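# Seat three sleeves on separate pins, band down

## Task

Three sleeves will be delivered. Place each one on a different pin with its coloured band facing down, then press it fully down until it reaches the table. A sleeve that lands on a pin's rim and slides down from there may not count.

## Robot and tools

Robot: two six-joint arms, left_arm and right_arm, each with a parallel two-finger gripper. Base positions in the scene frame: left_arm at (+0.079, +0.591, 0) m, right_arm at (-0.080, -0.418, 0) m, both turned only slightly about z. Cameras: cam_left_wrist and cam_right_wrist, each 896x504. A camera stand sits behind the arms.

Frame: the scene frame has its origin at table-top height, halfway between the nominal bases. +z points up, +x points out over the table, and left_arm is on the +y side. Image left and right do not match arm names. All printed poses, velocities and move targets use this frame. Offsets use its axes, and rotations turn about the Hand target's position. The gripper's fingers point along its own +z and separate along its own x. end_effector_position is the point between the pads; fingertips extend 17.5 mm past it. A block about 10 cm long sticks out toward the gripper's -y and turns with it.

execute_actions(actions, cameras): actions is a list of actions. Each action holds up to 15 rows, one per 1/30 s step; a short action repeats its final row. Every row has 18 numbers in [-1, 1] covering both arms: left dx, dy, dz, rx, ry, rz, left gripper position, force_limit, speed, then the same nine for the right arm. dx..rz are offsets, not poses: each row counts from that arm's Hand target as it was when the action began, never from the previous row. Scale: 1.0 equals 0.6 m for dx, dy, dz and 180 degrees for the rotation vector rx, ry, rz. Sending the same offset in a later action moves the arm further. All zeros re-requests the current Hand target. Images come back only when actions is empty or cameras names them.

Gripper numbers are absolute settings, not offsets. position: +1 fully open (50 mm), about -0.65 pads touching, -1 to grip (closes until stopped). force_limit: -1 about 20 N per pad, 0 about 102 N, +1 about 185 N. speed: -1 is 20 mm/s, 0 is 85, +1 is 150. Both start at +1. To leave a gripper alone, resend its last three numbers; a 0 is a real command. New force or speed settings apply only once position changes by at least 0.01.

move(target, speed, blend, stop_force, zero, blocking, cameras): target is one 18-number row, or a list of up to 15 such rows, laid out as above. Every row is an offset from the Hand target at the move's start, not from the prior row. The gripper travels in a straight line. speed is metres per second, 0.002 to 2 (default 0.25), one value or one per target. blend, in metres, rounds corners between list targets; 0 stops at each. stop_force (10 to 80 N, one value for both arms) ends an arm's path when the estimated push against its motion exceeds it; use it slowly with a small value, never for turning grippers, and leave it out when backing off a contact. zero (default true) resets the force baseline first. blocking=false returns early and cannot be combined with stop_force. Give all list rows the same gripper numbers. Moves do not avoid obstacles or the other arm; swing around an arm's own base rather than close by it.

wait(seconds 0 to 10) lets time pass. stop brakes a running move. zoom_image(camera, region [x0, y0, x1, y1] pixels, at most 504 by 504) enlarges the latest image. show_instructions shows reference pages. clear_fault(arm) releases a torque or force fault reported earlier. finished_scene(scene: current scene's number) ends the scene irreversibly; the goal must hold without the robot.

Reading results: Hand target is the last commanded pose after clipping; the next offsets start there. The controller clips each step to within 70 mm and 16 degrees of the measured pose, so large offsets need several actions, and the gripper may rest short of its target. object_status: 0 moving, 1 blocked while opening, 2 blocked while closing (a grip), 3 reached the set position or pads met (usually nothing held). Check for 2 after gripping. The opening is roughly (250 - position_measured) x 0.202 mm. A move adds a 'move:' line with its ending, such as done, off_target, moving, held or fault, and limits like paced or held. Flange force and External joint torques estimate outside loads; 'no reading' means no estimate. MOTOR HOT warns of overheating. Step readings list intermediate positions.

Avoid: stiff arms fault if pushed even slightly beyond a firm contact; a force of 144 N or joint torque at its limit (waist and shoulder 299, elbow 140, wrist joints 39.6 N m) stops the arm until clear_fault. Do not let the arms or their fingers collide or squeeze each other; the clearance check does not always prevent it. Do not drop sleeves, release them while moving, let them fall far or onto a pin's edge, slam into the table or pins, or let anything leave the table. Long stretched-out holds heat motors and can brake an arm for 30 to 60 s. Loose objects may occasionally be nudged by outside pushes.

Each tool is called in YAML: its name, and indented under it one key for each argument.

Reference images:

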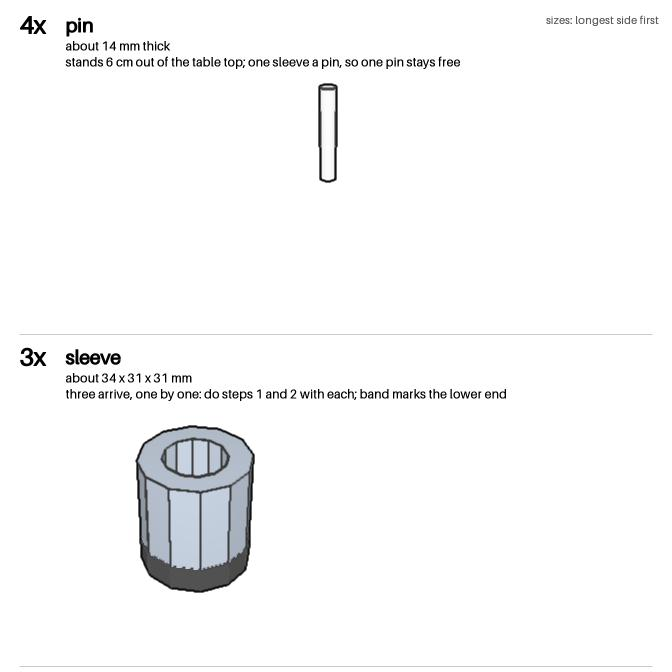

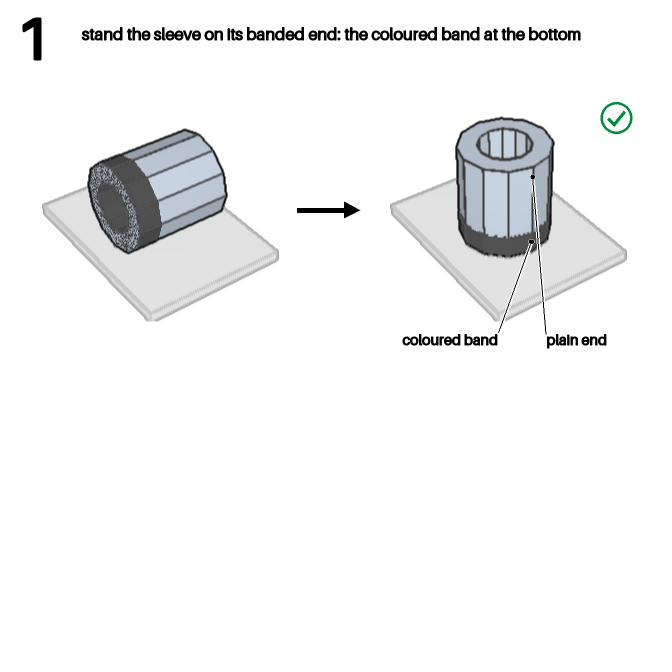

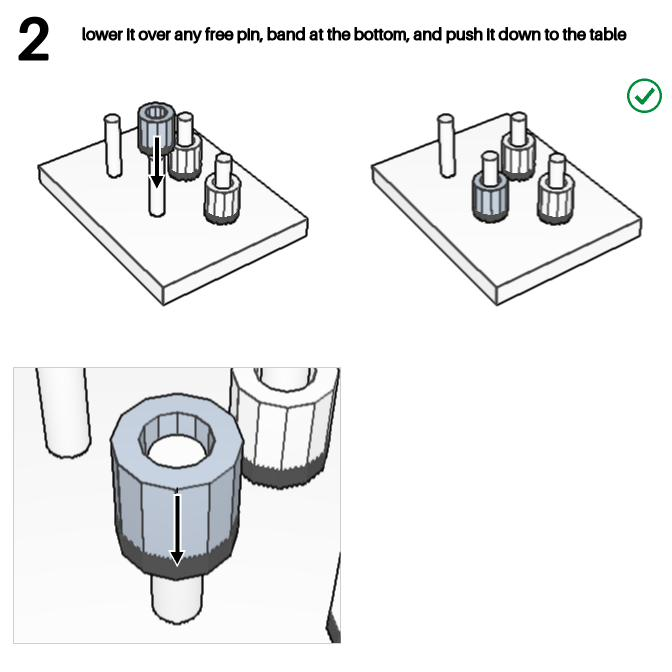

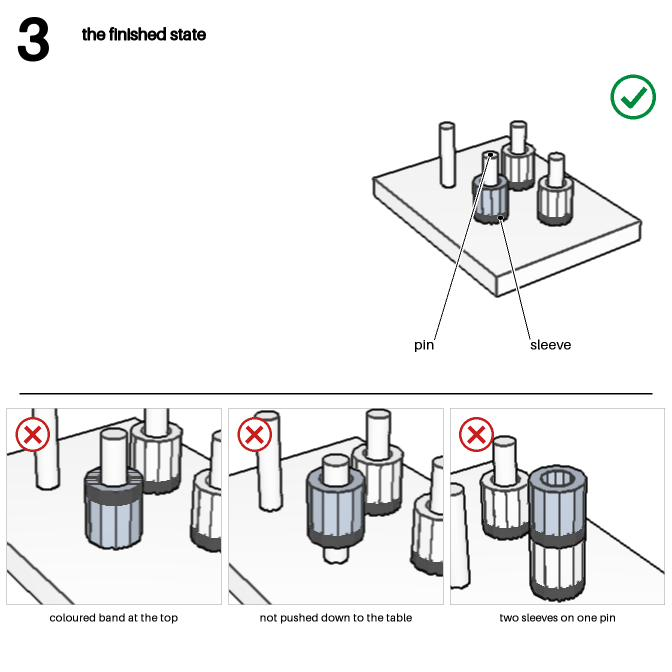

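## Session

execute_actions:
  actions: []

Scene clock: 0.00 s.
left_arm: end_effector_position=(+1.0672, +0.2885, +0.3925) position_measured=3 object_status=3 end_effector_quat_wxyz=(-0.010, +0.756, +0.654, -0.007) | right_arm: end_effector_position=(+0.2964, -0.7552, +0.1521) position_measured=3 object_status=3 end_effector_quat_wxyz=(+0.003, +0.985, +0.168, -0.040)
Joint positions: left_arm=[-0.349 0.965 0.282 -0.003 1.918 -0.187] | right_arm=[-0.751 0.105 2.092 -0.081 0.99 0.52]
Joint velocities: within noise
Joint torques (N m): no reading
External joint torques (N m): no reading
Flange force (N): no reading
Hand target: left_arm +1.0672, +0.2885, +0.3925; -0.010, +0.756, +0.654, -0.007 | right_arm +0.2964, -0.7552, +0.1521; +0.003, +0.985, +0.168, -0.040
Tool commands: left_gripper/position=+1.0 left_gripper/force_limit=+1.0 left_gripper/speed=+1.0 right_gripper/position=+1.0 right_gripper/force_limit=+1.0 right_gripper/speed=+1.0

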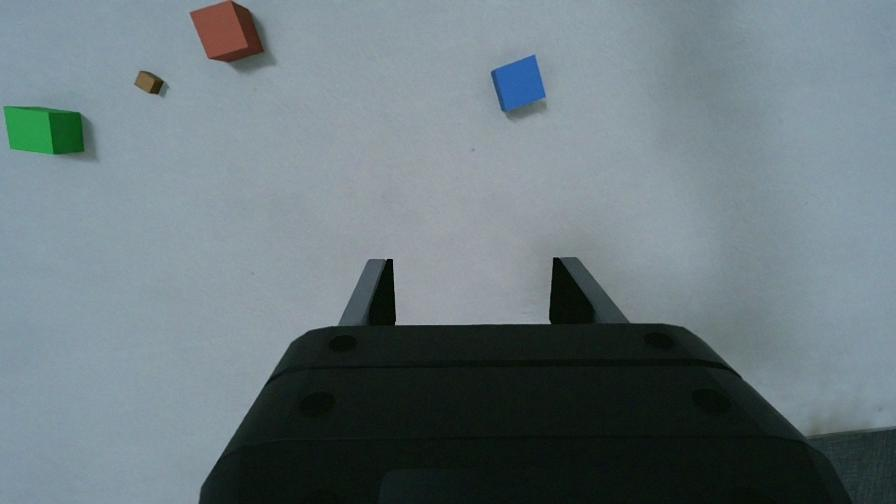

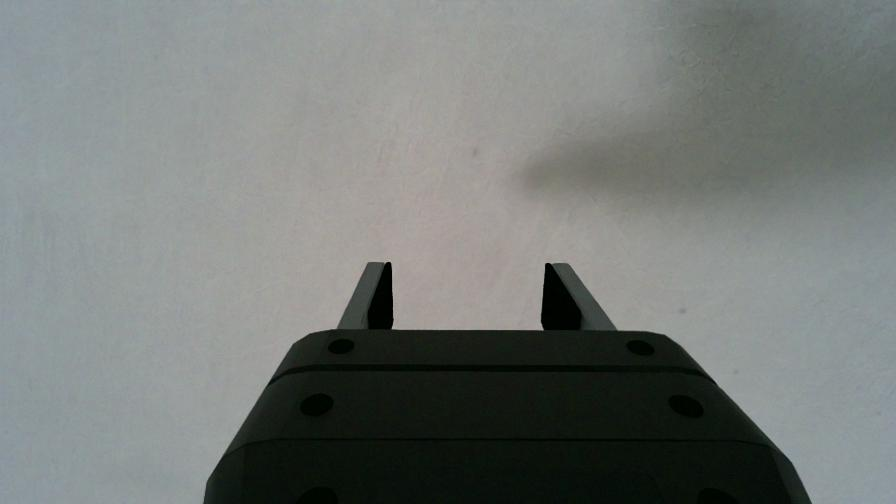

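move:
  target: [-0.195,-0.064,0.2625,-0.0945,0.0071,-0.9506,1,1,1, 0,0,0.4,0,0,0,1,1,1]
  speed: 0.6
  cameras: ["all"]

Scene clock: 47.33 s.
left_arm: end_effector_position=(+0.9485, +0.2507, +0.5487) position_measured=3 object_status=3 end_effector_quat_wxyz=(+0.049, +0.706, -0.706, -0.028) | right_arm: end_effector_position=(+0.2964, -0.7552, +0.3921) position_measured=3 object_status=3 end_effector_quat_wxyz=(+0.003, +0.985, +0.168, -0.040)
Joint positions: left_arm=[-0.408 0.934 0.035 -0.089 2.26 2.7] | right_arm=[-0.751 -0.054 1.787 -0.068 1.453 0.483]
Joint torques (N m): left_arm=[0.41 -116.65 -36.66 3.77 0.19 -0.69] | right_arm=[-2.66 -38.68 -42.34 4.46 0.53 -0.4]
External joint torques (N m): left_arm=[-0.17 -4.22 0.79 -0.36 0 0.69] | right_arm=[2.55 2.34 0.23 -0.42 -0.34 0.4]
Flange force (N): left_arm=[0.0 0.0 0.0] | right_arm=[6.9 0.5 1.1]
Hand target: left_arm +0.9502, +0.2501, +0.5500; +0.062, +0.703, -0.705, -0.061 | right_arm +0.2964, -0.7552, +0.3921; +0.003, +0.985, +0.168, -0.040
Off the commanded pose: left_arm 0.002 m, 4 deg | right_arm 0.000 m, 0 deg.
elbow stopped short (left arm): the move would have taken joint 3 (elbow) straighter than the controller allows.
move: off_target (left_arm)

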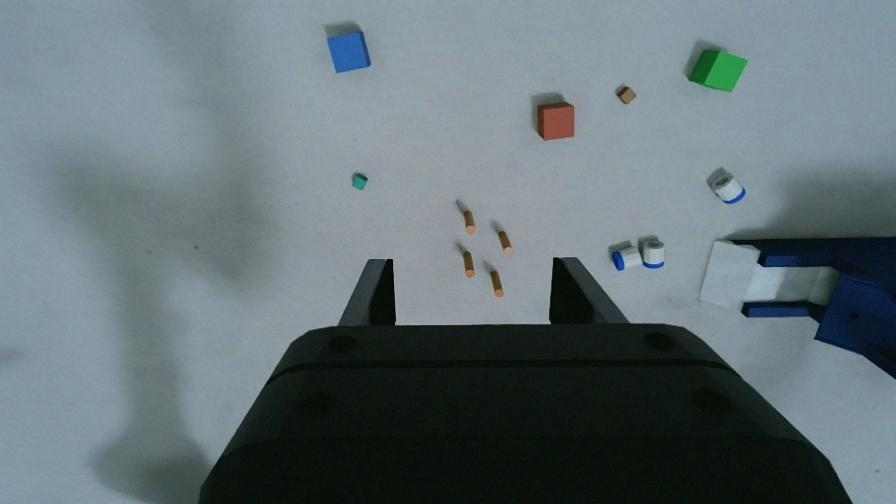

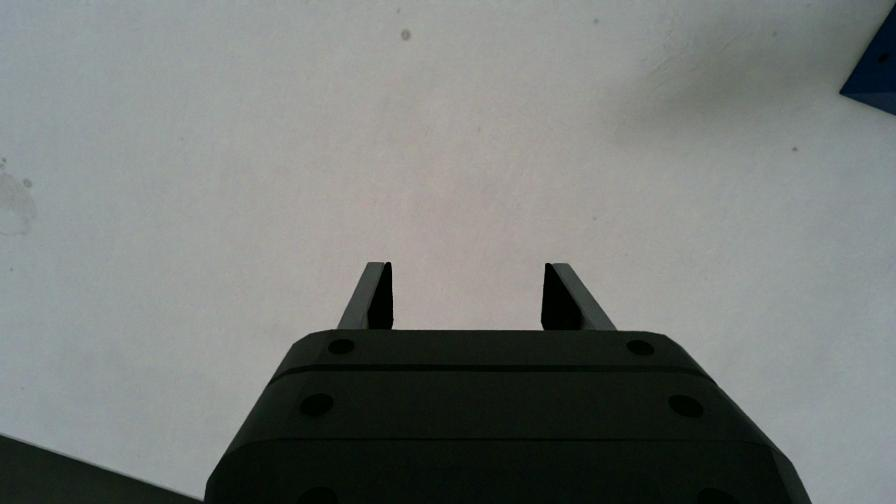

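zoom_image:
  camera: "cam_left_wrist"
  region: [430, 190, 550, 310]

zoom_image:
  camera: "cam_left_wrist"
  region: [590, 150, 770, 310]

zoom_image:
  camera: "cam_left_wrist"
  region: [660, 200, 896, 400]

Scaled by 4.200 from the camera's 896x504 image, which has a finer 1280x720 frame.

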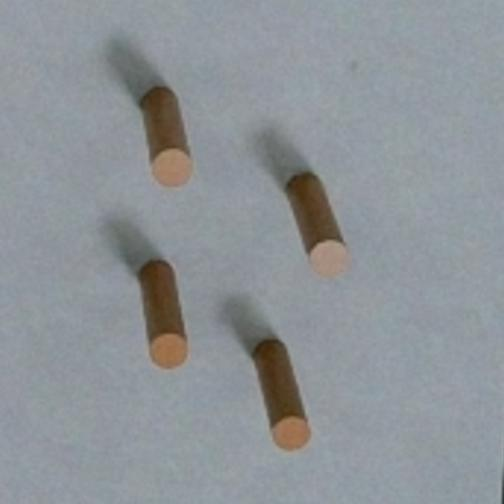

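Scaled by 2.800 from the camera's 896x504 image, which has a finer 1280x720 frame.

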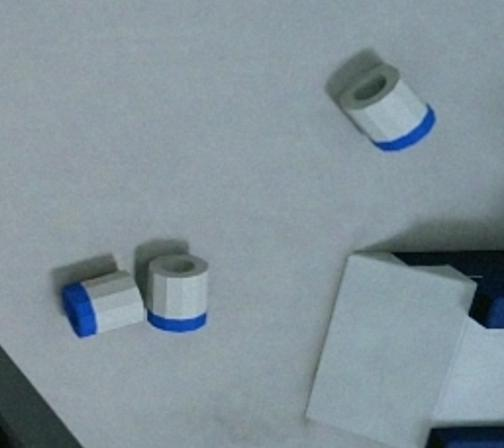

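Scaled by 2.136 from the camera's 896x504 image, which has a finer 1280x720 frame.

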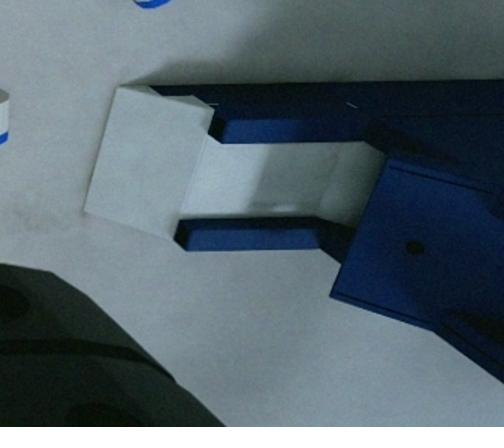

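move:
  target:
    - [-0.0837,-0.1668,-0.0833,-0.0884,-0.1154,0.5017,1,1,1, 0.006,0.4,0.09,0.1529,-0.0795,-0.1366,1,1,1]
    - [-0.25,-0.3335,-0.3333,0.1618,0.2111,-0.918,1,1,1, 0.015,0.7,0.05,0.3058,-0.159,-0.2732,1,1,1]
    - [-0.4148,-0.495,-0.7333,0.0726,0.0947,-0.412,1,1,1, 0.0227,0.892,0.0132,0.4587,-0.2385,-0.4098,1,1,1]
  blend: [0.05,0.05,0]
  speed: 0.7
  cameras: ["all"]

Scene clock: 127.60 s.
left_arm: end_effector_position=(+0.7013, -0.0469, +0.1100) position_measured=3 object_status=3 end_effector_quat_wxyz=(-0.035, -0.125, +0.958, +0.256) | right_arm: end_effector_position=(+0.3101, -0.2202, +0.4000) position_measured=3 object_status=3 end_effector_quat_wxyz=(-0.557, +0.606, -0.418, +0.384)
Joint positions: left_arm=[-0.92 0.907 0.978 0.201 1.74 -2.746] | right_arm=[0.45 -0.618 2.62 3.364 0.356 -0.203]
Joint torques (N m): left_arm=[0.51 -119.49 -40.91 4.89 1.34 -0.73] | right_arm=[-2.33 17.32 -41.79 -3.39 3.39 -0.39]
External joint torques (N m): left_arm=[0.08 -5.24 0.17 -0.24 0.01 0.72] | right_arm=[2.36 1.43 0.22 -0.61 -0.45 0.39]
Flange force (N): left_arm=[3.7 9.7 1.9] | right_arm=[0.0 0.0 0.0]
Hand target: left_arm +0.7013, -0.0469, +0.1100; -0.035, -0.125, +0.958, +0.256 | right_arm +0.3100, -0.2200, +0.4001; -0.557, +0.606, -0.418, +0.385
Off the commanded pose: left_arm 0.000 m, 0 deg | right_arm 0.000 m, 0 deg.
move: done

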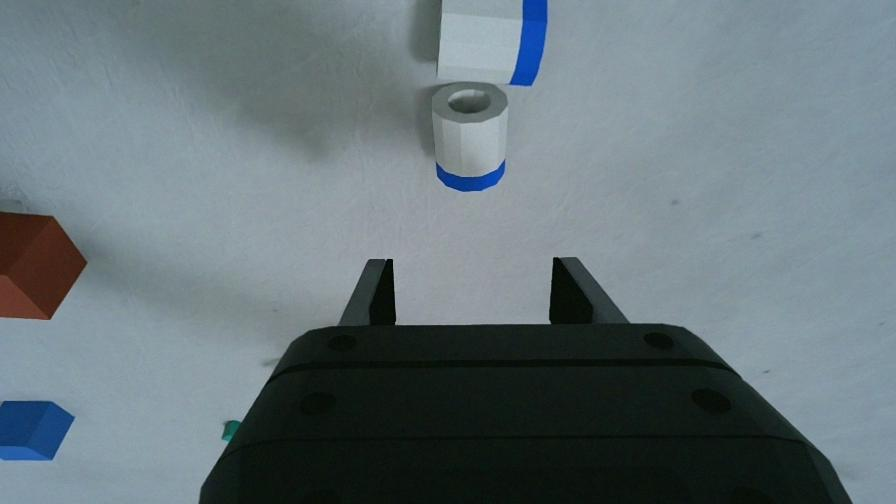

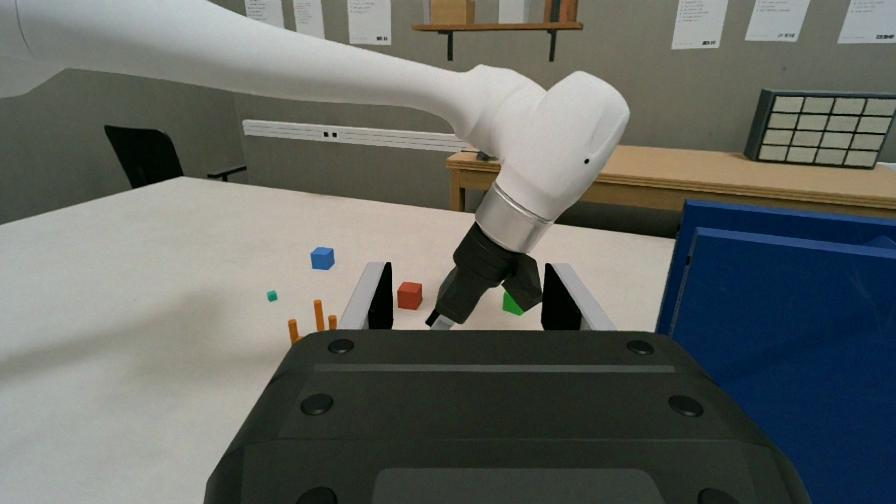

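move:
  target: [0,0,-0.08,0,0,0.0139,1,-0.5,0, 0,0,0,0,0,0,1,1,1]
  speed: 0.2

move:
  target: [0,0,-0.0613,0,0,0,1,-0.5,0, 0,0,0,0,0,0,1,1,1]
  speed: 0.05
  stop_force: 14
  cameras: ["cam_left_wrist"]

Scene clock: 169.43 s.
left_arm: end_effector_position=(+0.7013, -0.0470, +0.0621) position_measured=3 object_status=3 end_effector_quat_wxyz=(-0.040, -0.146, +0.955, +0.255) | right_arm: end_effector_position=(+0.3101, -0.2202, +0.4000) position_measured=3 object_status=3 end_effector_quat_wxyz=(-0.557, +0.606, -0.418, +0.384)
Joint positions: left_arm=[-0.914 0.943 1 0.182 1.691 -2.793] | right_arm=[0.45 -0.618 2.62 3.364 0.356 -0.203]
Joint torques (N m): left_arm=[0.31 -121.15 -40.04 4.83 1.31 -0.77] | right_arm=[-2.45 17.41 -41.81 -3.38 3.36 -0.5]
External joint torques (N m): left_arm=[-0.92 -4.49 0.32 -0.35 0.06 0.77] | right_arm=[2.45 1.38 0.14 -0.63 -0.42 0.5]
Flange force (N): left_arm=[3.8 8.5 1.2] | right_arm=[0.0 0.0 0.0]
Hand target: left_arm +0.7013, -0.0469, +0.0620; -0.040, -0.146, +0.955, +0.255 | right_arm +0.3101, -0.2202, +0.4000; -0.557, +0.606, -0.418, +0.384
Off the commanded pose: left_arm 0.000 m, 0 deg | right_arm 0.000 m, 0 deg.
move: done

Scene clock: 170.93 s.
left_arm: end_effector_position=(+0.7013, -0.0469, +0.0252) position_measured=3 object_status=3 end_effector_quat_wxyz=(-0.040, -0.146, +0.955, +0.255) | right_arm: end_effector_position=(+0.3101, -0.2202, +0.4000) position_measured=3 object_status=3 end_effector_quat_wxyz=(-0.557, +0.606, -0.418, +0.384)
Joint positions: left_arm=[-0.914 0.97 1.018 0.181 1.647 -2.801] | right_arm=[0.45 -0.618 2.62 3.364 0.356 -0.203]
Joint torques (N m): left_arm=[0.6 -121.74 -39.32 4.69 1.35 -0.75] | right_arm=[-2.51 17.33 -41.7 -3.4 3.36 -0.47]
External joint torques (N m): left_arm=[-0.23 -5.09 0.23 -0.26 0.03 0.74] | right_arm=[2.62 1.48 -0.04 -0.62 -0.42 0.47]
Flange force (N): left_arm=[3.4 9.5 0.9] | right_arm=[0.0 0.0 0.0]
Hand target: left_arm +0.7013, -0.0469, +0.0252; -0.040, -0.146, +0.955, +0.255 | right_arm +0.3101, -0.2202, +0.4000; -0.557, +0.606, -0.418, +0.384
Off the commanded pose: left_arm 0.000 m, 0 deg | right_arm 0.000 m, 0 deg.
move: done
Images, in order (width x height): cam_left_wrist 896x504.

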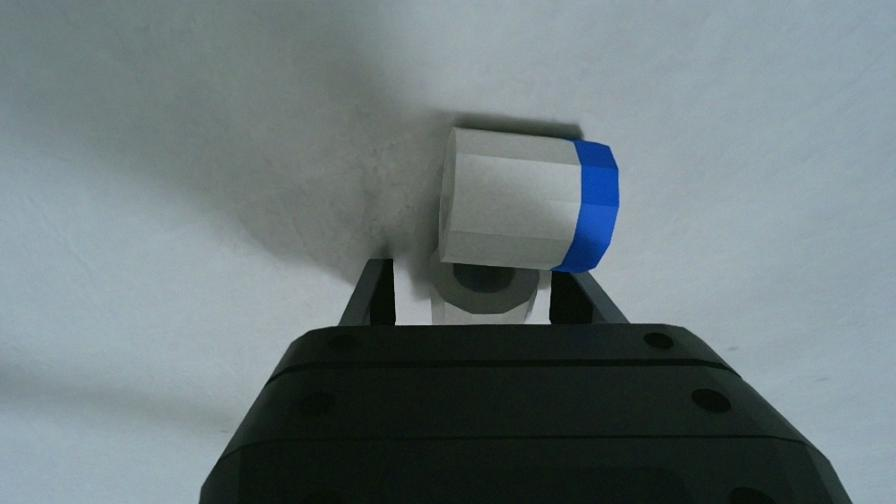

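execute_actions:
  actions:
    - [[0,0,0,0,0,0,-1,-0.5,-0.3,0,0,0,0,0,0,1,1,1]]

move:
  target:
    - [0,0,0.2913,0,0,0,-1,-0.5,-0.3, 0,0,0,0,0,0,1,1,1]
    - [0.11,0.4418,0.133,-0.473,-0.1645,0.0144,-1,-0.5,-0.3, 0,0,0,0,0,0,1,1,1]
    - [0.11,0.4418,0.133,-0.473,-0.1645,0.0144,-1,-0.5,-0.3, 0.391,0.563,-0.3798,0,0,0,1,1,1]
  blend: [0.05,0.01,0]
  speed: [0.25,0.5,0.4]
  cameras: ["all"]

zoom_image:
  camera: "cam_right_wrist"
  region: [390, 190, 520, 335]

Scene clock: 201.97 s.
left_arm: end_effector_position=(+0.7013, -0.0469, +0.0252) position_measured=104 object_status=2 end_effector_quat_wxyz=(-0.040, -0.146, +0.955, +0.255) | right_arm: end_effector_position=(+0.3101, -0.2202, +0.4000) position_measured=3 object_status=3 end_effector_quat_wxyz=(-0.557, +0.606, -0.418, +0.384)
Joint positions: left_arm=[-0.914 0.97 1.018 0.181 1.647 -2.801] | right_arm=[0.45 -0.618 2.62 3.364 0.356 -0.203]
Joint torques (N m): left_arm=[0.39 -121.6 -39.2 4.72 1.35 -0.75] | right_arm=[-2.67 17.45 -41.58 -3.33 3.43 -0.43]
External joint torques (N m): left_arm=[-0.13 -4.46 0.41 -0.34 0.02 0.75] | right_arm=[2.73 1.31 -0.18 -0.68 -0.48 0.43]
Flange force (N): left_arm=[3.2 8.9 1.2] | right_arm=[0.0 0.0 0.0]
Hand target: left_arm +0.7013, -0.0469, +0.0252; -0.040, -0.146, +0.955, +0.255 | right_arm +0.3101, -0.2202, +0.4000; -0.557, +0.606, -0.418, +0.384
Off the commanded pose: left_arm 0.000 m, 0 deg | right_arm 0.000 m, 0 deg.
Step readings (end_effector_position of left_arm | right_arm):
0: (+0.7013, -0.0469, +0.0252) | (+0.3101, -0.2202, +0.4000)
1: (+0.7013, -0.0469, +0.0252) | (+0.3101, -0.2202, +0.4000)
2: (+0.7013, -0.0469, +0.0252) | (+0.3101, -0.2202, +0.4000)
4: (+0.7013, -0.0469, +0.0252) | (+0.3101, -0.2202, +0.4000)
8: (+0.7013, -0.0469, +0.0252) | (+0.3101, -0.2202, +0.4000)
15: (+0.7013, -0.0469, +0.0252) | (+0.3101, -0.2202, +0.4000)

Scene clock: 206.00 s.
left_arm: end_effector_position=(+0.7673, +0.2181, +0.1050) position_measured=104 object_status=2 end_effector_quat_wxyz=(+0.091, -0.155, +0.851, -0.493) | right_arm: end_effector_position=(+0.5446, +0.1177, +0.1722) position_measured=3 object_status=3 end_effector_quat_wxyz=(-0.558, +0.606, -0.418, +0.384)
Joint positions: left_arm=[-0.3 0.48 2.036 -1.756 0.784 -0.724] | right_arm=[0.831 0.51 2.157 3.67 1.068 -0.233]
Joint torques (N m): left_arm=[0.81 -68.96 -24.1 -1.28 1.95 -0.76] | right_arm=[-2.45 -75.88 -20.14 -1.75 3.42 -0.41]
External joint torques (N m): left_arm=[-0.92 -3.42 0.46 -0.44 0.05 0.76] | right_arm=[2.39 4.65 -0.2 -0.54 -0.51 0.41]
Flange force (N): left_arm=[6.3 -1.2 -2.3] | right_arm=[-4.7 7.6 3.4]
Hand target: left_arm +0.7673, +0.2181, +0.1050; +0.091, -0.155, +0.851, -0.493 | right_arm +0.5447, +0.1176, +0.1722; -0.557, +0.606, -0.418, +0.384
Off the commanded pose: left_arm 0.000 m, 0 deg | right_arm 0.000 m, 0 deg.
move: done; limits=paced

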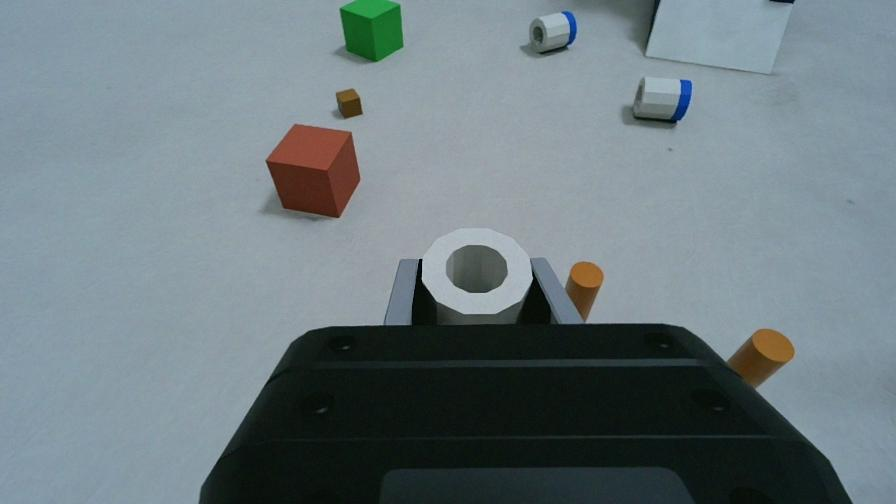

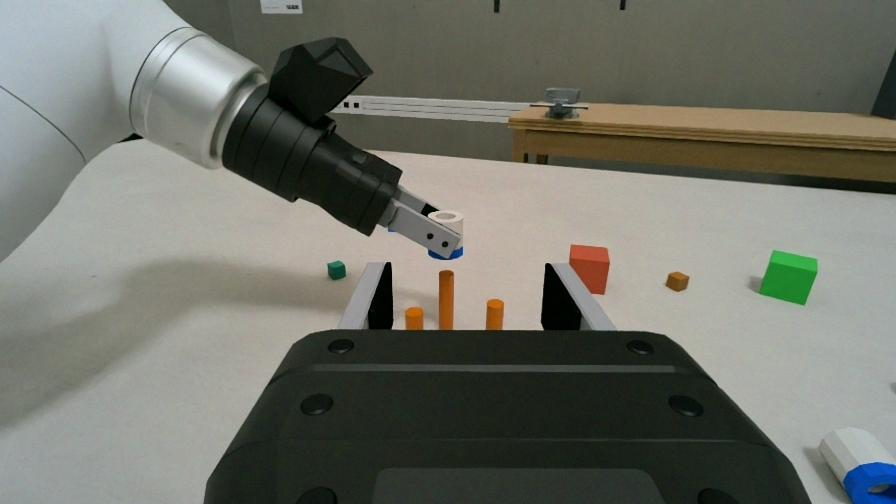

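Scaled by 3.476 from the camera's 896x504 image, which has a finer 1280x720 frame.

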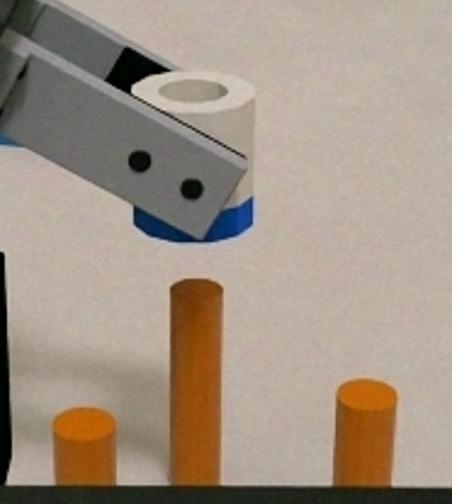

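zoom_image:
  camera: "cam_right_wrist"
  region: [420, 205, 475, 290]

Scaled by 5.929 from the camera's 896x504 image, which has a finer 1280x720 frame.

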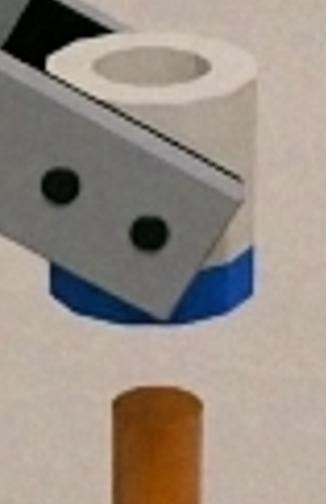

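move:
  target:
    - [0.0005,-0.0013,0,0,0,0,-1,-0.5,-0.3, 0,0,0,0,0,0,1,1,1]
    - [0.0005,-0.0013,-0.1083,0,0,0,-1,-0.5,-0.3, 0,0,0,0,0,0,1,1,1]
  speed: [0.03,0.035]
  stop_force: 12
  cameras: ["all"]

Scene clock: 226.93 s.
left_arm: end_effector_position=(+0.7676, +0.2174, +0.0401) position_measured=104 object_status=2 end_effector_quat_wxyz=(+0.091, -0.155, +0.851, -0.493) | right_arm: end_effector_position=(+0.5447, +0.1176, +0.1722) position_measured=3 object_status=3 end_effector_quat_wxyz=(-0.557, +0.606, -0.418, +0.384)
Joint positions: left_arm=[-0.302 0.579 2.049 -1.864 0.81 -0.571] | right_arm=[0.831 0.51 2.157 3.67 1.068 -0.233]
Joint torques (N m): left_arm=[0.29 -73.78 -19.73 -1.22 2.21 -0.77] | right_arm=[-2.54 -73.96 -20.36 -1.7 3.41 -0.37]
External joint torques (N m): left_arm=[-0.45 -3.31 0.34 -0.45 0.04 0.77] | right_arm=[2.76 2.7 0.04 -0.59 -0.5 0.38]
Flange force (N): left_arm=[5.4 -1.6 -2.7] | right_arm=[-4.1 4.5 1.0]
Hand target: left_arm +0.7676, +0.2174, +0.0401; +0.091, -0.155, +0.851, -0.493 | right_arm +0.5447, +0.1176, +0.1722; -0.557, +0.606, -0.418, +0.384
Off the commanded pose: left_arm 0.000 m, 0 deg | right_arm 0.000 m, 0 deg.
move: done

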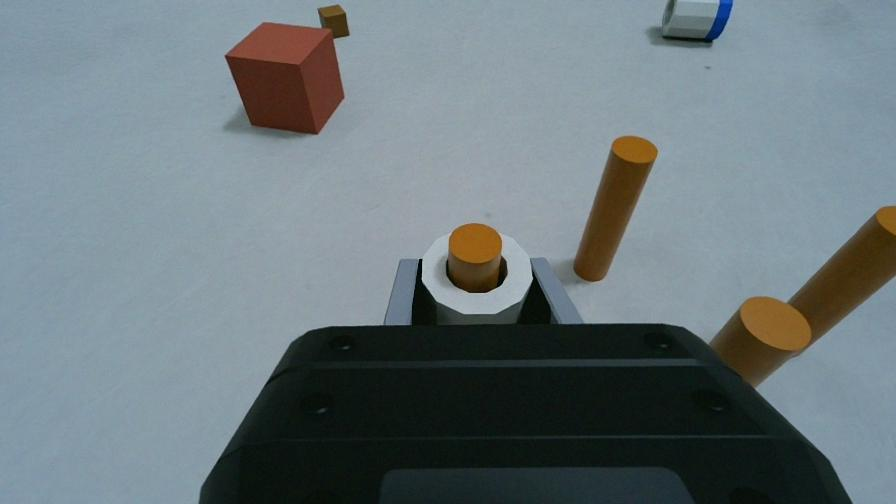

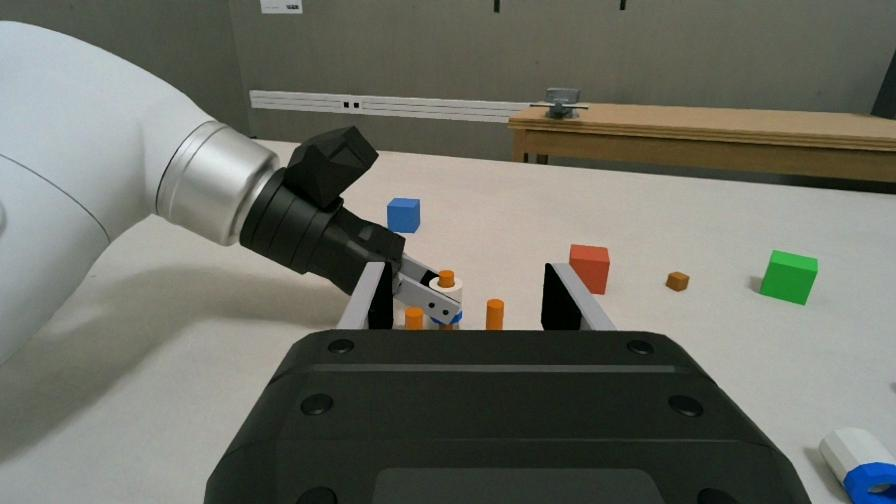

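move:
  target: [0,0,-0.0315,0,0,0,-1,-0.5,-0.3, 0,0,0,0,0,0,1,1,1]
  speed: 0.02
  stop_force: 12
  cameras: ["cam_left_wrist"]

Scene clock: 236.13 s.
left_arm: end_effector_position=(+0.7676, +0.2173, +0.0235) position_measured=104 object_status=2 end_effector_quat_wxyz=(+0.091, -0.155, +0.851, -0.493) | right_arm: end_effector_position=(+0.5447, +0.1176, +0.1722) position_measured=3 object_status=3 end_effector_quat_wxyz=(-0.557, +0.606, -0.418, +0.384)
Joint positions: left_arm=[-0.302 0.606 2.05 -1.889 0.819 -0.535] | right_arm=[0.831 0.51 2.157 3.67 1.068 -0.233]
Joint torques (N m): left_arm=[-1.51 -54.26 -8.11 1.25 -2.95 -0.78] | right_arm=[-2.89 -73.05 -20.38 -1.7 3.35 -0.4]
External joint torques (N m): left_arm=[1.47 -24.25 -10.24 -2.88 5.25 0.79] | right_arm=[2.77 1.85 0.16 -0.58 -0.44 0.4]
Flange force (N): left_arm=[4.4 -24.6 -19.1] | right_arm=[-3.6 3.2 -0.1]
Hand target: left_arm +0.7676, +0.2173, +0.0235; +0.091, -0.155, +0.851, -0.493 (not the last commanded pose) | right_arm +0.5447, +0.1176, +0.1722; -0.557, +0.606, -0.418, +0.384
Off the commanded pose: left_arm 0.002 m, 0 deg | right_arm 0.000 m, 0 deg.
move: contact (left_arm)
Images, in order (width x height): cam_left_wrist 896x504.

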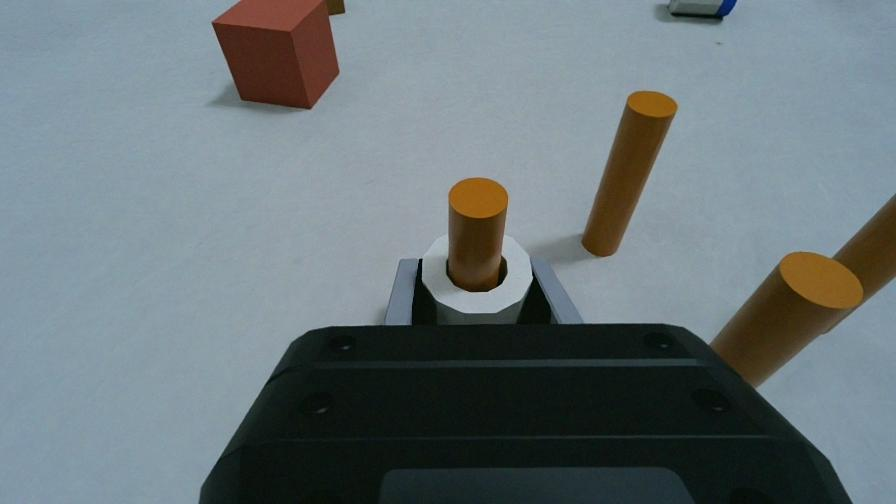

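execute_actions:
  actions:
    - [[0,0,0.001,0,0,0,0.54,-0.5,-1,0,0,0,0,0,0,1,1,1]]

move:
  target:
    - [0,0,0.2358,0,0,0,0.54,-0.5,-1, 0,0,0,0,0,0,1,1,1]
    - [-0.0905,-0.4955,0.1275,0.2587,0.4699,0.3469,1,-0.5,0, -0.2135,-0.0182,0,0,0,-0.0369,1,1,1]
  blend: [0.03,0]
  speed: [0.15,0.5]
  cameras: ["all"]

Scene clock: 284.00 s.
left_arm: end_effector_position=(+0.7676, +0.2173, +0.0241) position_measured=72 object_status=3 end_effector_quat_wxyz=(+0.091, -0.155, +0.851, -0.493) | right_arm: end_effector_position=(+0.5447, +0.1176, +0.1722) position_measured=3 object_status=3 end_effector_quat_wxyz=(-0.557, +0.606, -0.418, +0.384)
Joint positions: left_arm=[-0.302 0.605 2.05 -1.888 0.818 -0.536] | right_arm=[0.831 0.51 2.157 3.67 1.068 -0.233]
Joint torques (N m): left_arm=[0.62 -74.89 -18.68 -1.15 2.17 -0.76] | right_arm=[-2.4 -73.2 -20.49 -1.66 3.33 -0.41]
External joint torques (N m): left_arm=[-0.61 -3.33 0.37 -0.48 0.12 0.76] | right_arm=[2.4 1.79 -0.08 -0.65 -0.4 0.42]
Flange force (N): left_arm=[5.5 -1.9 -2.6] | right_arm=[-3.1 3.2 0.6]
Hand target: left_arm +0.7676, +0.2173, +0.0241; +0.091, -0.155, +0.851, -0.493 | right_arm +0.5447, +0.1176, +0.1722; -0.557, +0.606, -0.418, +0.384
Off the commanded pose: left_arm 0.000 m, 0 deg | right_arm 0.000 m, 0 deg.
Step readings (end_effector_position of left_arm | right_arm):
0: (+0.7676, +0.2173, +0.0235) | (+0.5447, +0.1176, +0.1722)
1: (+0.7677, +0.2173, +0.0236) | (+0.5447, +0.1176, +0.1722)
2: (+0.7676, +0.2173, +0.0236) | (+0.5447, +0.1176, +0.1722)
4: (+0.7676, +0.2173, +0.0238) | (+0.5447, +0.1176, +0.1722)
8: (+0.7676, +0.2173, +0.0240) | (+0.5447, +0.1176, +0.1722)
15: (+0.7676, +0.2173, +0.0241) | (+0.5447, +0.1176, +0.1722)

Scene clock: 287.97 s.
left_arm: end_effector_position=(+0.7133, -0.0800, +0.1006) position_measured=3 object_status=3 end_effector_quat_wxyz=(+0.201, +0.748, -0.611, -0.163) | right_arm: end_effector_position=(+0.4166, +0.1067, +0.1722) position_measured=3 object_status=3 end_effector_quat_wxyz=(-0.534, +0.581, -0.452, +0.416)
Joint positions: left_arm=[-0.744 0.889 1.03 -0.411 1.557 -3.991] | right_arm=[1.066 0.461 2.266 4.022 1.21 -0.318]
Joint torques (N m): left_arm=[0.65 -117.34 -40.01 3.01 0.92 -0.79] | right_arm=[-2.64 -65.34 -16.44 -1.42 3.31 -0.47]
External joint torques (N m): left_arm=[-1.12 -5.05 0.27 -0.37 0.04 0.79] | right_arm=[2.33 2.64 0.09 -0.54 -0.46 0.47]
Flange force (N): left_arm=[-7.7 7.3 1.1] | right_arm=[-3.5 5.7 -0.6]
Hand target: left_arm +0.7133, -0.0800, +0.1006; +0.201, +0.748, -0.611, -0.163 | right_arm +0.4166, +0.1067, +0.1722; -0.534, +0.581, -0.452, +0.416
Off the commanded pose: left_arm 0.000 m, 0 deg | right_arm 0.000 m, 0 deg.
move: done; limits=paced

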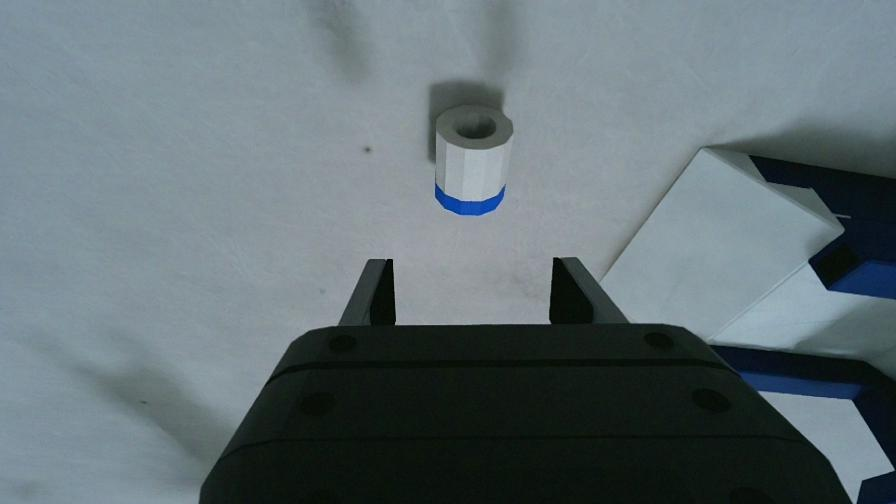

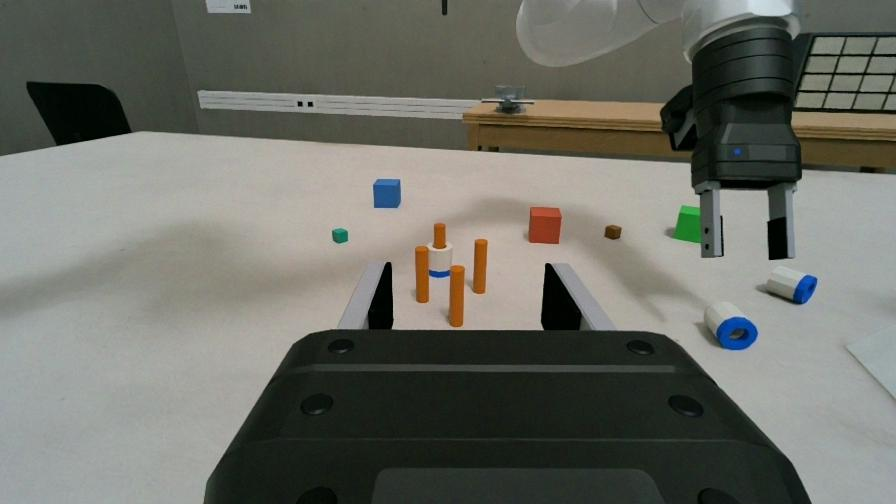

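move:
  target: [-0.0042,-0.0043,-0.0633,0,0,0,1,-0.5,0, 0,0,0,0,0,0,1,1,1]
  speed: 0.2

move:
  target: [0,0,-0.0632,0,0,0,1,-0.5,0, 0,0,0,0,0,0,1,1,1]
  speed: 0.05
  stop_force: 14
  cameras: ["cam_left_wrist"]

Scene clock: 301.33 s.
left_arm: end_effector_position=(+0.7108, -0.0826, +0.0627) position_measured=3 object_status=3 end_effector_quat_wxyz=(+0.201, +0.748, -0.611, -0.163) | right_arm: end_effector_position=(+0.4166, +0.1067, +0.1722) position_measured=3 object_status=3 end_effector_quat_wxyz=(-0.534, +0.581, -0.452, +0.416)
Joint positions: left_arm=[-0.748 0.915 1.054 -0.413 1.51 -3.974] | right_arm=[1.066 0.461 2.266 4.022 1.21 -0.318]
Joint torques (N m): left_arm=[0.56 -118.55 -39 2.93 0.91 -0.76] | right_arm=[-2.94 -65.02 -16.34 -1.37 3.33 -0.42]
External joint torques (N m): left_arm=[-0.75 -3.96 0.31 -0.35 0.06 0.76] | right_arm=[2.93 2.34 0.07 -0.59 -0.48 0.42]
Flange force (N): left_arm=[-6.3 5.8 0.6] | right_arm=[-4.1 5.1 -1.5]
Hand target: left_arm +0.7108, -0.0826, +0.0626; +0.201, +0.748, -0.611, -0.163 | right_arm +0.4166, +0.1067, +0.1722; -0.534, +0.581, -0.452, +0.416
Off the commanded pose: left_arm 0.000 m, 0 deg | right_arm 0.000 m, 0 deg.
move: done

Scene clock: 302.87 s.
left_arm: end_effector_position=(+0.7108, -0.0826, +0.0247) position_measured=3 object_status=3 end_effector_quat_wxyz=(+0.201, +0.748, -0.611, -0.163) | right_arm: end_effector_position=(+0.4166, +0.1067, +0.1722) position_measured=3 object_status=3 end_effector_quat_wxyz=(-0.534, +0.581, -0.452, +0.416)
Joint positions: left_arm=[-0.748 0.943 1.072 -0.415 1.468 -3.955] | right_arm=[1.066 0.461 2.266 4.022 1.21 -0.318]
Joint torques (N m): left_arm=[0.17 -119.14 -38.22 2.9 0.98 -0.76] | right_arm=[-2.41 -65.09 -16.49 -1.38 3.28 -0.45]
External joint torques (N m): left_arm=[0.43 -4.62 0.39 -0.34 0.02 0.76] | right_arm=[2.24 2.52 0.29 -0.57 -0.44 0.45]
Flange force (N): left_arm=[-7.9 6.0 -0.1] | right_arm=[-2.9 5.5 -0.7]
Hand target: left_arm +0.7108, -0.0826, +0.0247; +0.201, +0.748, -0.611, -0.163 | right_arm +0.4166, +0.1067, +0.1722; -0.534, +0.581, -0.452, +0.416
Off the commanded pose: left_arm 0.000 m, 0 deg | right_arm 0.000 m, 0 deg.
move: done
Images, in order (width x height): cam_left_wrist 896x504.

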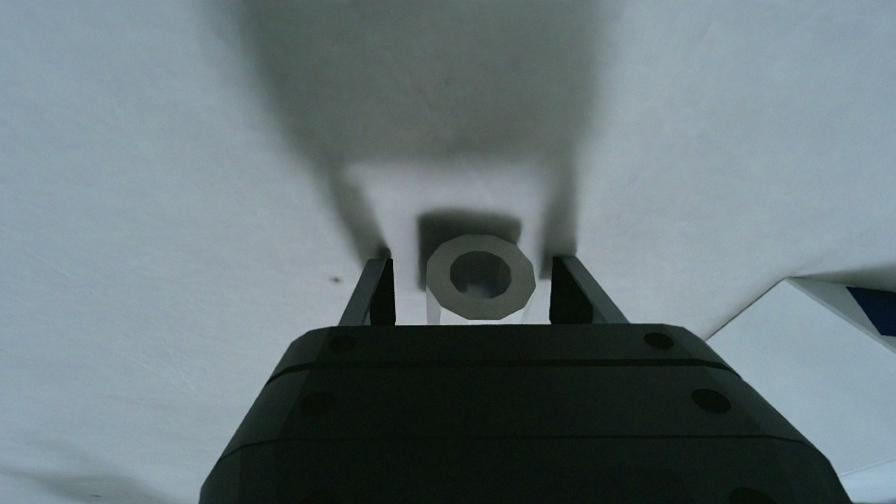

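execute_actions:
  actions:
    - [[0,0,0,0,0,0,-1,-0.5,-0.3,0,0,0,0,0,0,1,1,1]]

move:
  target:
    - [0,0,0.27,0,0,0,-1,-0.5,-0.3, 0,0,0,0,0,0,1,1,1]
    - [-0.083,0.4193,0.1338,-0.1125,-0.5006,-0.2098,-1,-0.5,-0.3, 0,0,0,0,0,0,1,1,1]
  blend: [0.05,0]
  speed: [0.25,0.5]
  cameras: ["all"]

zoom_image:
  camera: "cam_right_wrist"
  region: [400, 190, 520, 335]

Scene clock: 327.07 s.
left_arm: end_effector_position=(+0.7108, -0.0826, +0.0247) position_measured=104 object_status=2 end_effector_quat_wxyz=(+0.201, +0.748, -0.611, -0.163) | right_arm: end_effector_position=(+0.4166, +0.1067, +0.1722) position_measured=3 object_status=3 end_effector_quat_wxyz=(-0.534, +0.581, -0.452, +0.416)
Joint positions: left_arm=[-0.748 0.943 1.072 -0.415 1.468 -3.955] | right_arm=[1.066 0.461 2.266 4.022 1.21 -0.318]
Joint torques (N m): left_arm=[0.43 -118.94 -38.13 2.94 0.92 -0.79] | right_arm=[-2.26 -65.26 -16.2 -1.33 3.35 -0.49]
External joint torques (N m): left_arm=[-0.69 -5.16 0.16 -0.4 0.08 0.79] | right_arm=[2.11 2.62 -0.15 -0.64 -0.5 0.49]
Flange force (N): left_arm=[-7.4 7.1 -0.2] | right_arm=[-3.3 5.6 0.2]
Hand target: left_arm +0.7108, -0.0826, +0.0247; +0.201, +0.748, -0.611, -0.163 | right_arm +0.4166, +0.1067, +0.1722; -0.534, +0.581, -0.452, +0.416
Off the commanded pose: left_arm 0.000 m, 0 deg | right_arm 0.000 m, 0 deg.
Step readings (end_effector_position of left_arm | right_arm):
0: (+0.7108, -0.0826, +0.0247) | (+0.4166, +0.1067, +0.1722)
1: (+0.7108, -0.0826, +0.0247) | (+0.4166, +0.1067, +0.1722)
2: (+0.7108, -0.0826, +0.0247) | (+0.4166, +0.1067, +0.1722)
4: (+0.7108, -0.0826, +0.0247) | (+0.4166, +0.1067, +0.1722)
8: (+0.7108, -0.0826, +0.0247) | (+0.4166, +0.1067, +0.1722)
15: (+0.7108, -0.0826, +0.0247) | (+0.4166, +0.1067, +0.1722)

Scene clock: 330.30 s.
left_arm: end_effector_position=(+0.6610, +0.1690, +0.1050) position_measured=104 object_status=2 end_effector_quat_wxyz=(+0.224, -0.387, +0.774, -0.448) | right_arm: end_effector_position=(+0.4166, +0.1067, +0.1722) position_measured=3 object_status=3 end_effector_quat_wxyz=(-0.534, +0.581, -0.452, +0.416)
Joint positions: left_arm=[-0.712 0.325 2.317 -0.081 -0.551 -3.096] | right_arm=[1.066 0.461 2.266 4.022 1.21 -0.318]
Joint torques (N m): left_arm=[1.14 -53.97 -23.73 2.52 -2.62 -0.81] | right_arm=[-2.73 -65.06 -16.43 -1.41 3.25 -0.39]
External joint torques (N m): left_arm=[-1.1 -3.11 0.44 -0.39 -0.07 0.81] | right_arm=[2.84 2.31 0.02 -0.57 -0.4 0.39]
Flange force (N): left_arm=[5.4 -3.1 -6.7] | right_arm=[-4.1 5.1 -1.4]
Hand target: left_arm +0.6610, +0.1690, +0.1050; +0.224, -0.387, +0.774, -0.448 | right_arm +0.4166, +0.1067, +0.1722; -0.534, +0.581, -0.452, +0.416
Off the commanded pose: left_arm 0.000 m, 0 deg | right_arm 0.000 m, 0 deg.
move: done

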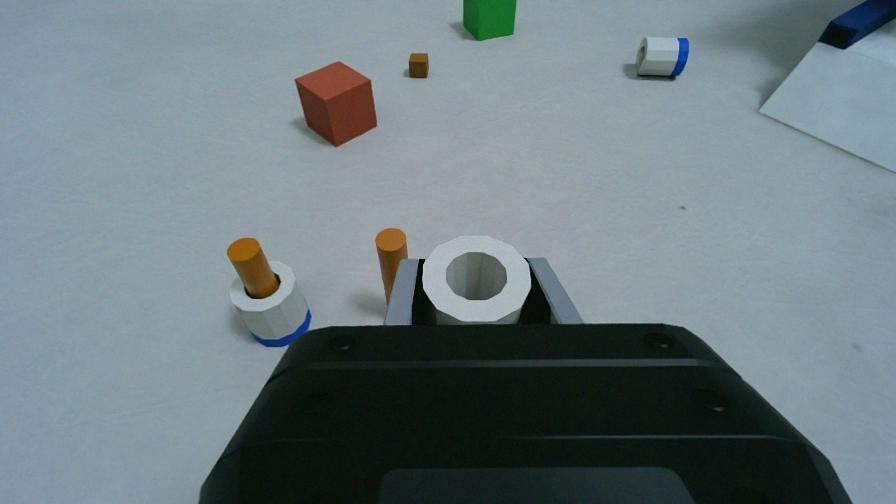

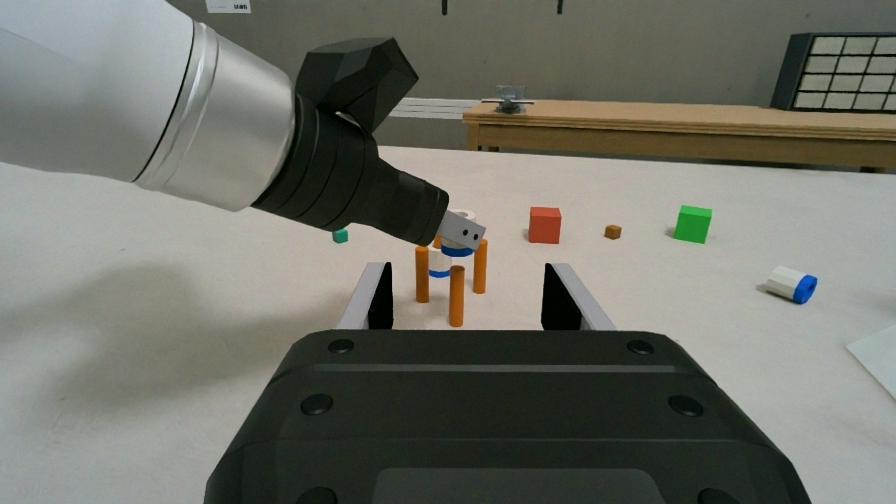

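Scaled by 3.476 from the camera's 896x504 image, which has a finer 1280x720 frame.

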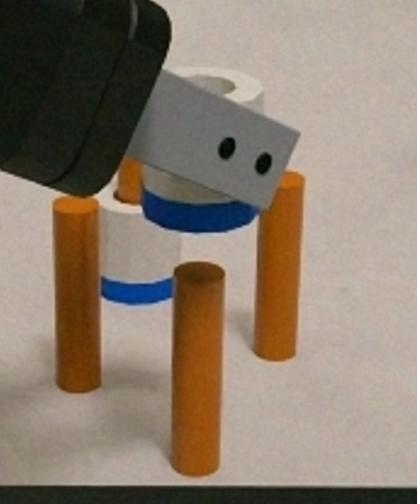

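zoom_image:
  camera: "cam_right_wrist"
  region: [430, 200, 490, 280]

Scaled by 6.300 from the camera's 896x504 image, which has a finer 1280x720 frame.

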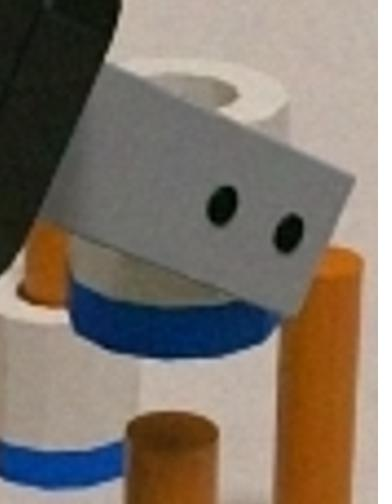

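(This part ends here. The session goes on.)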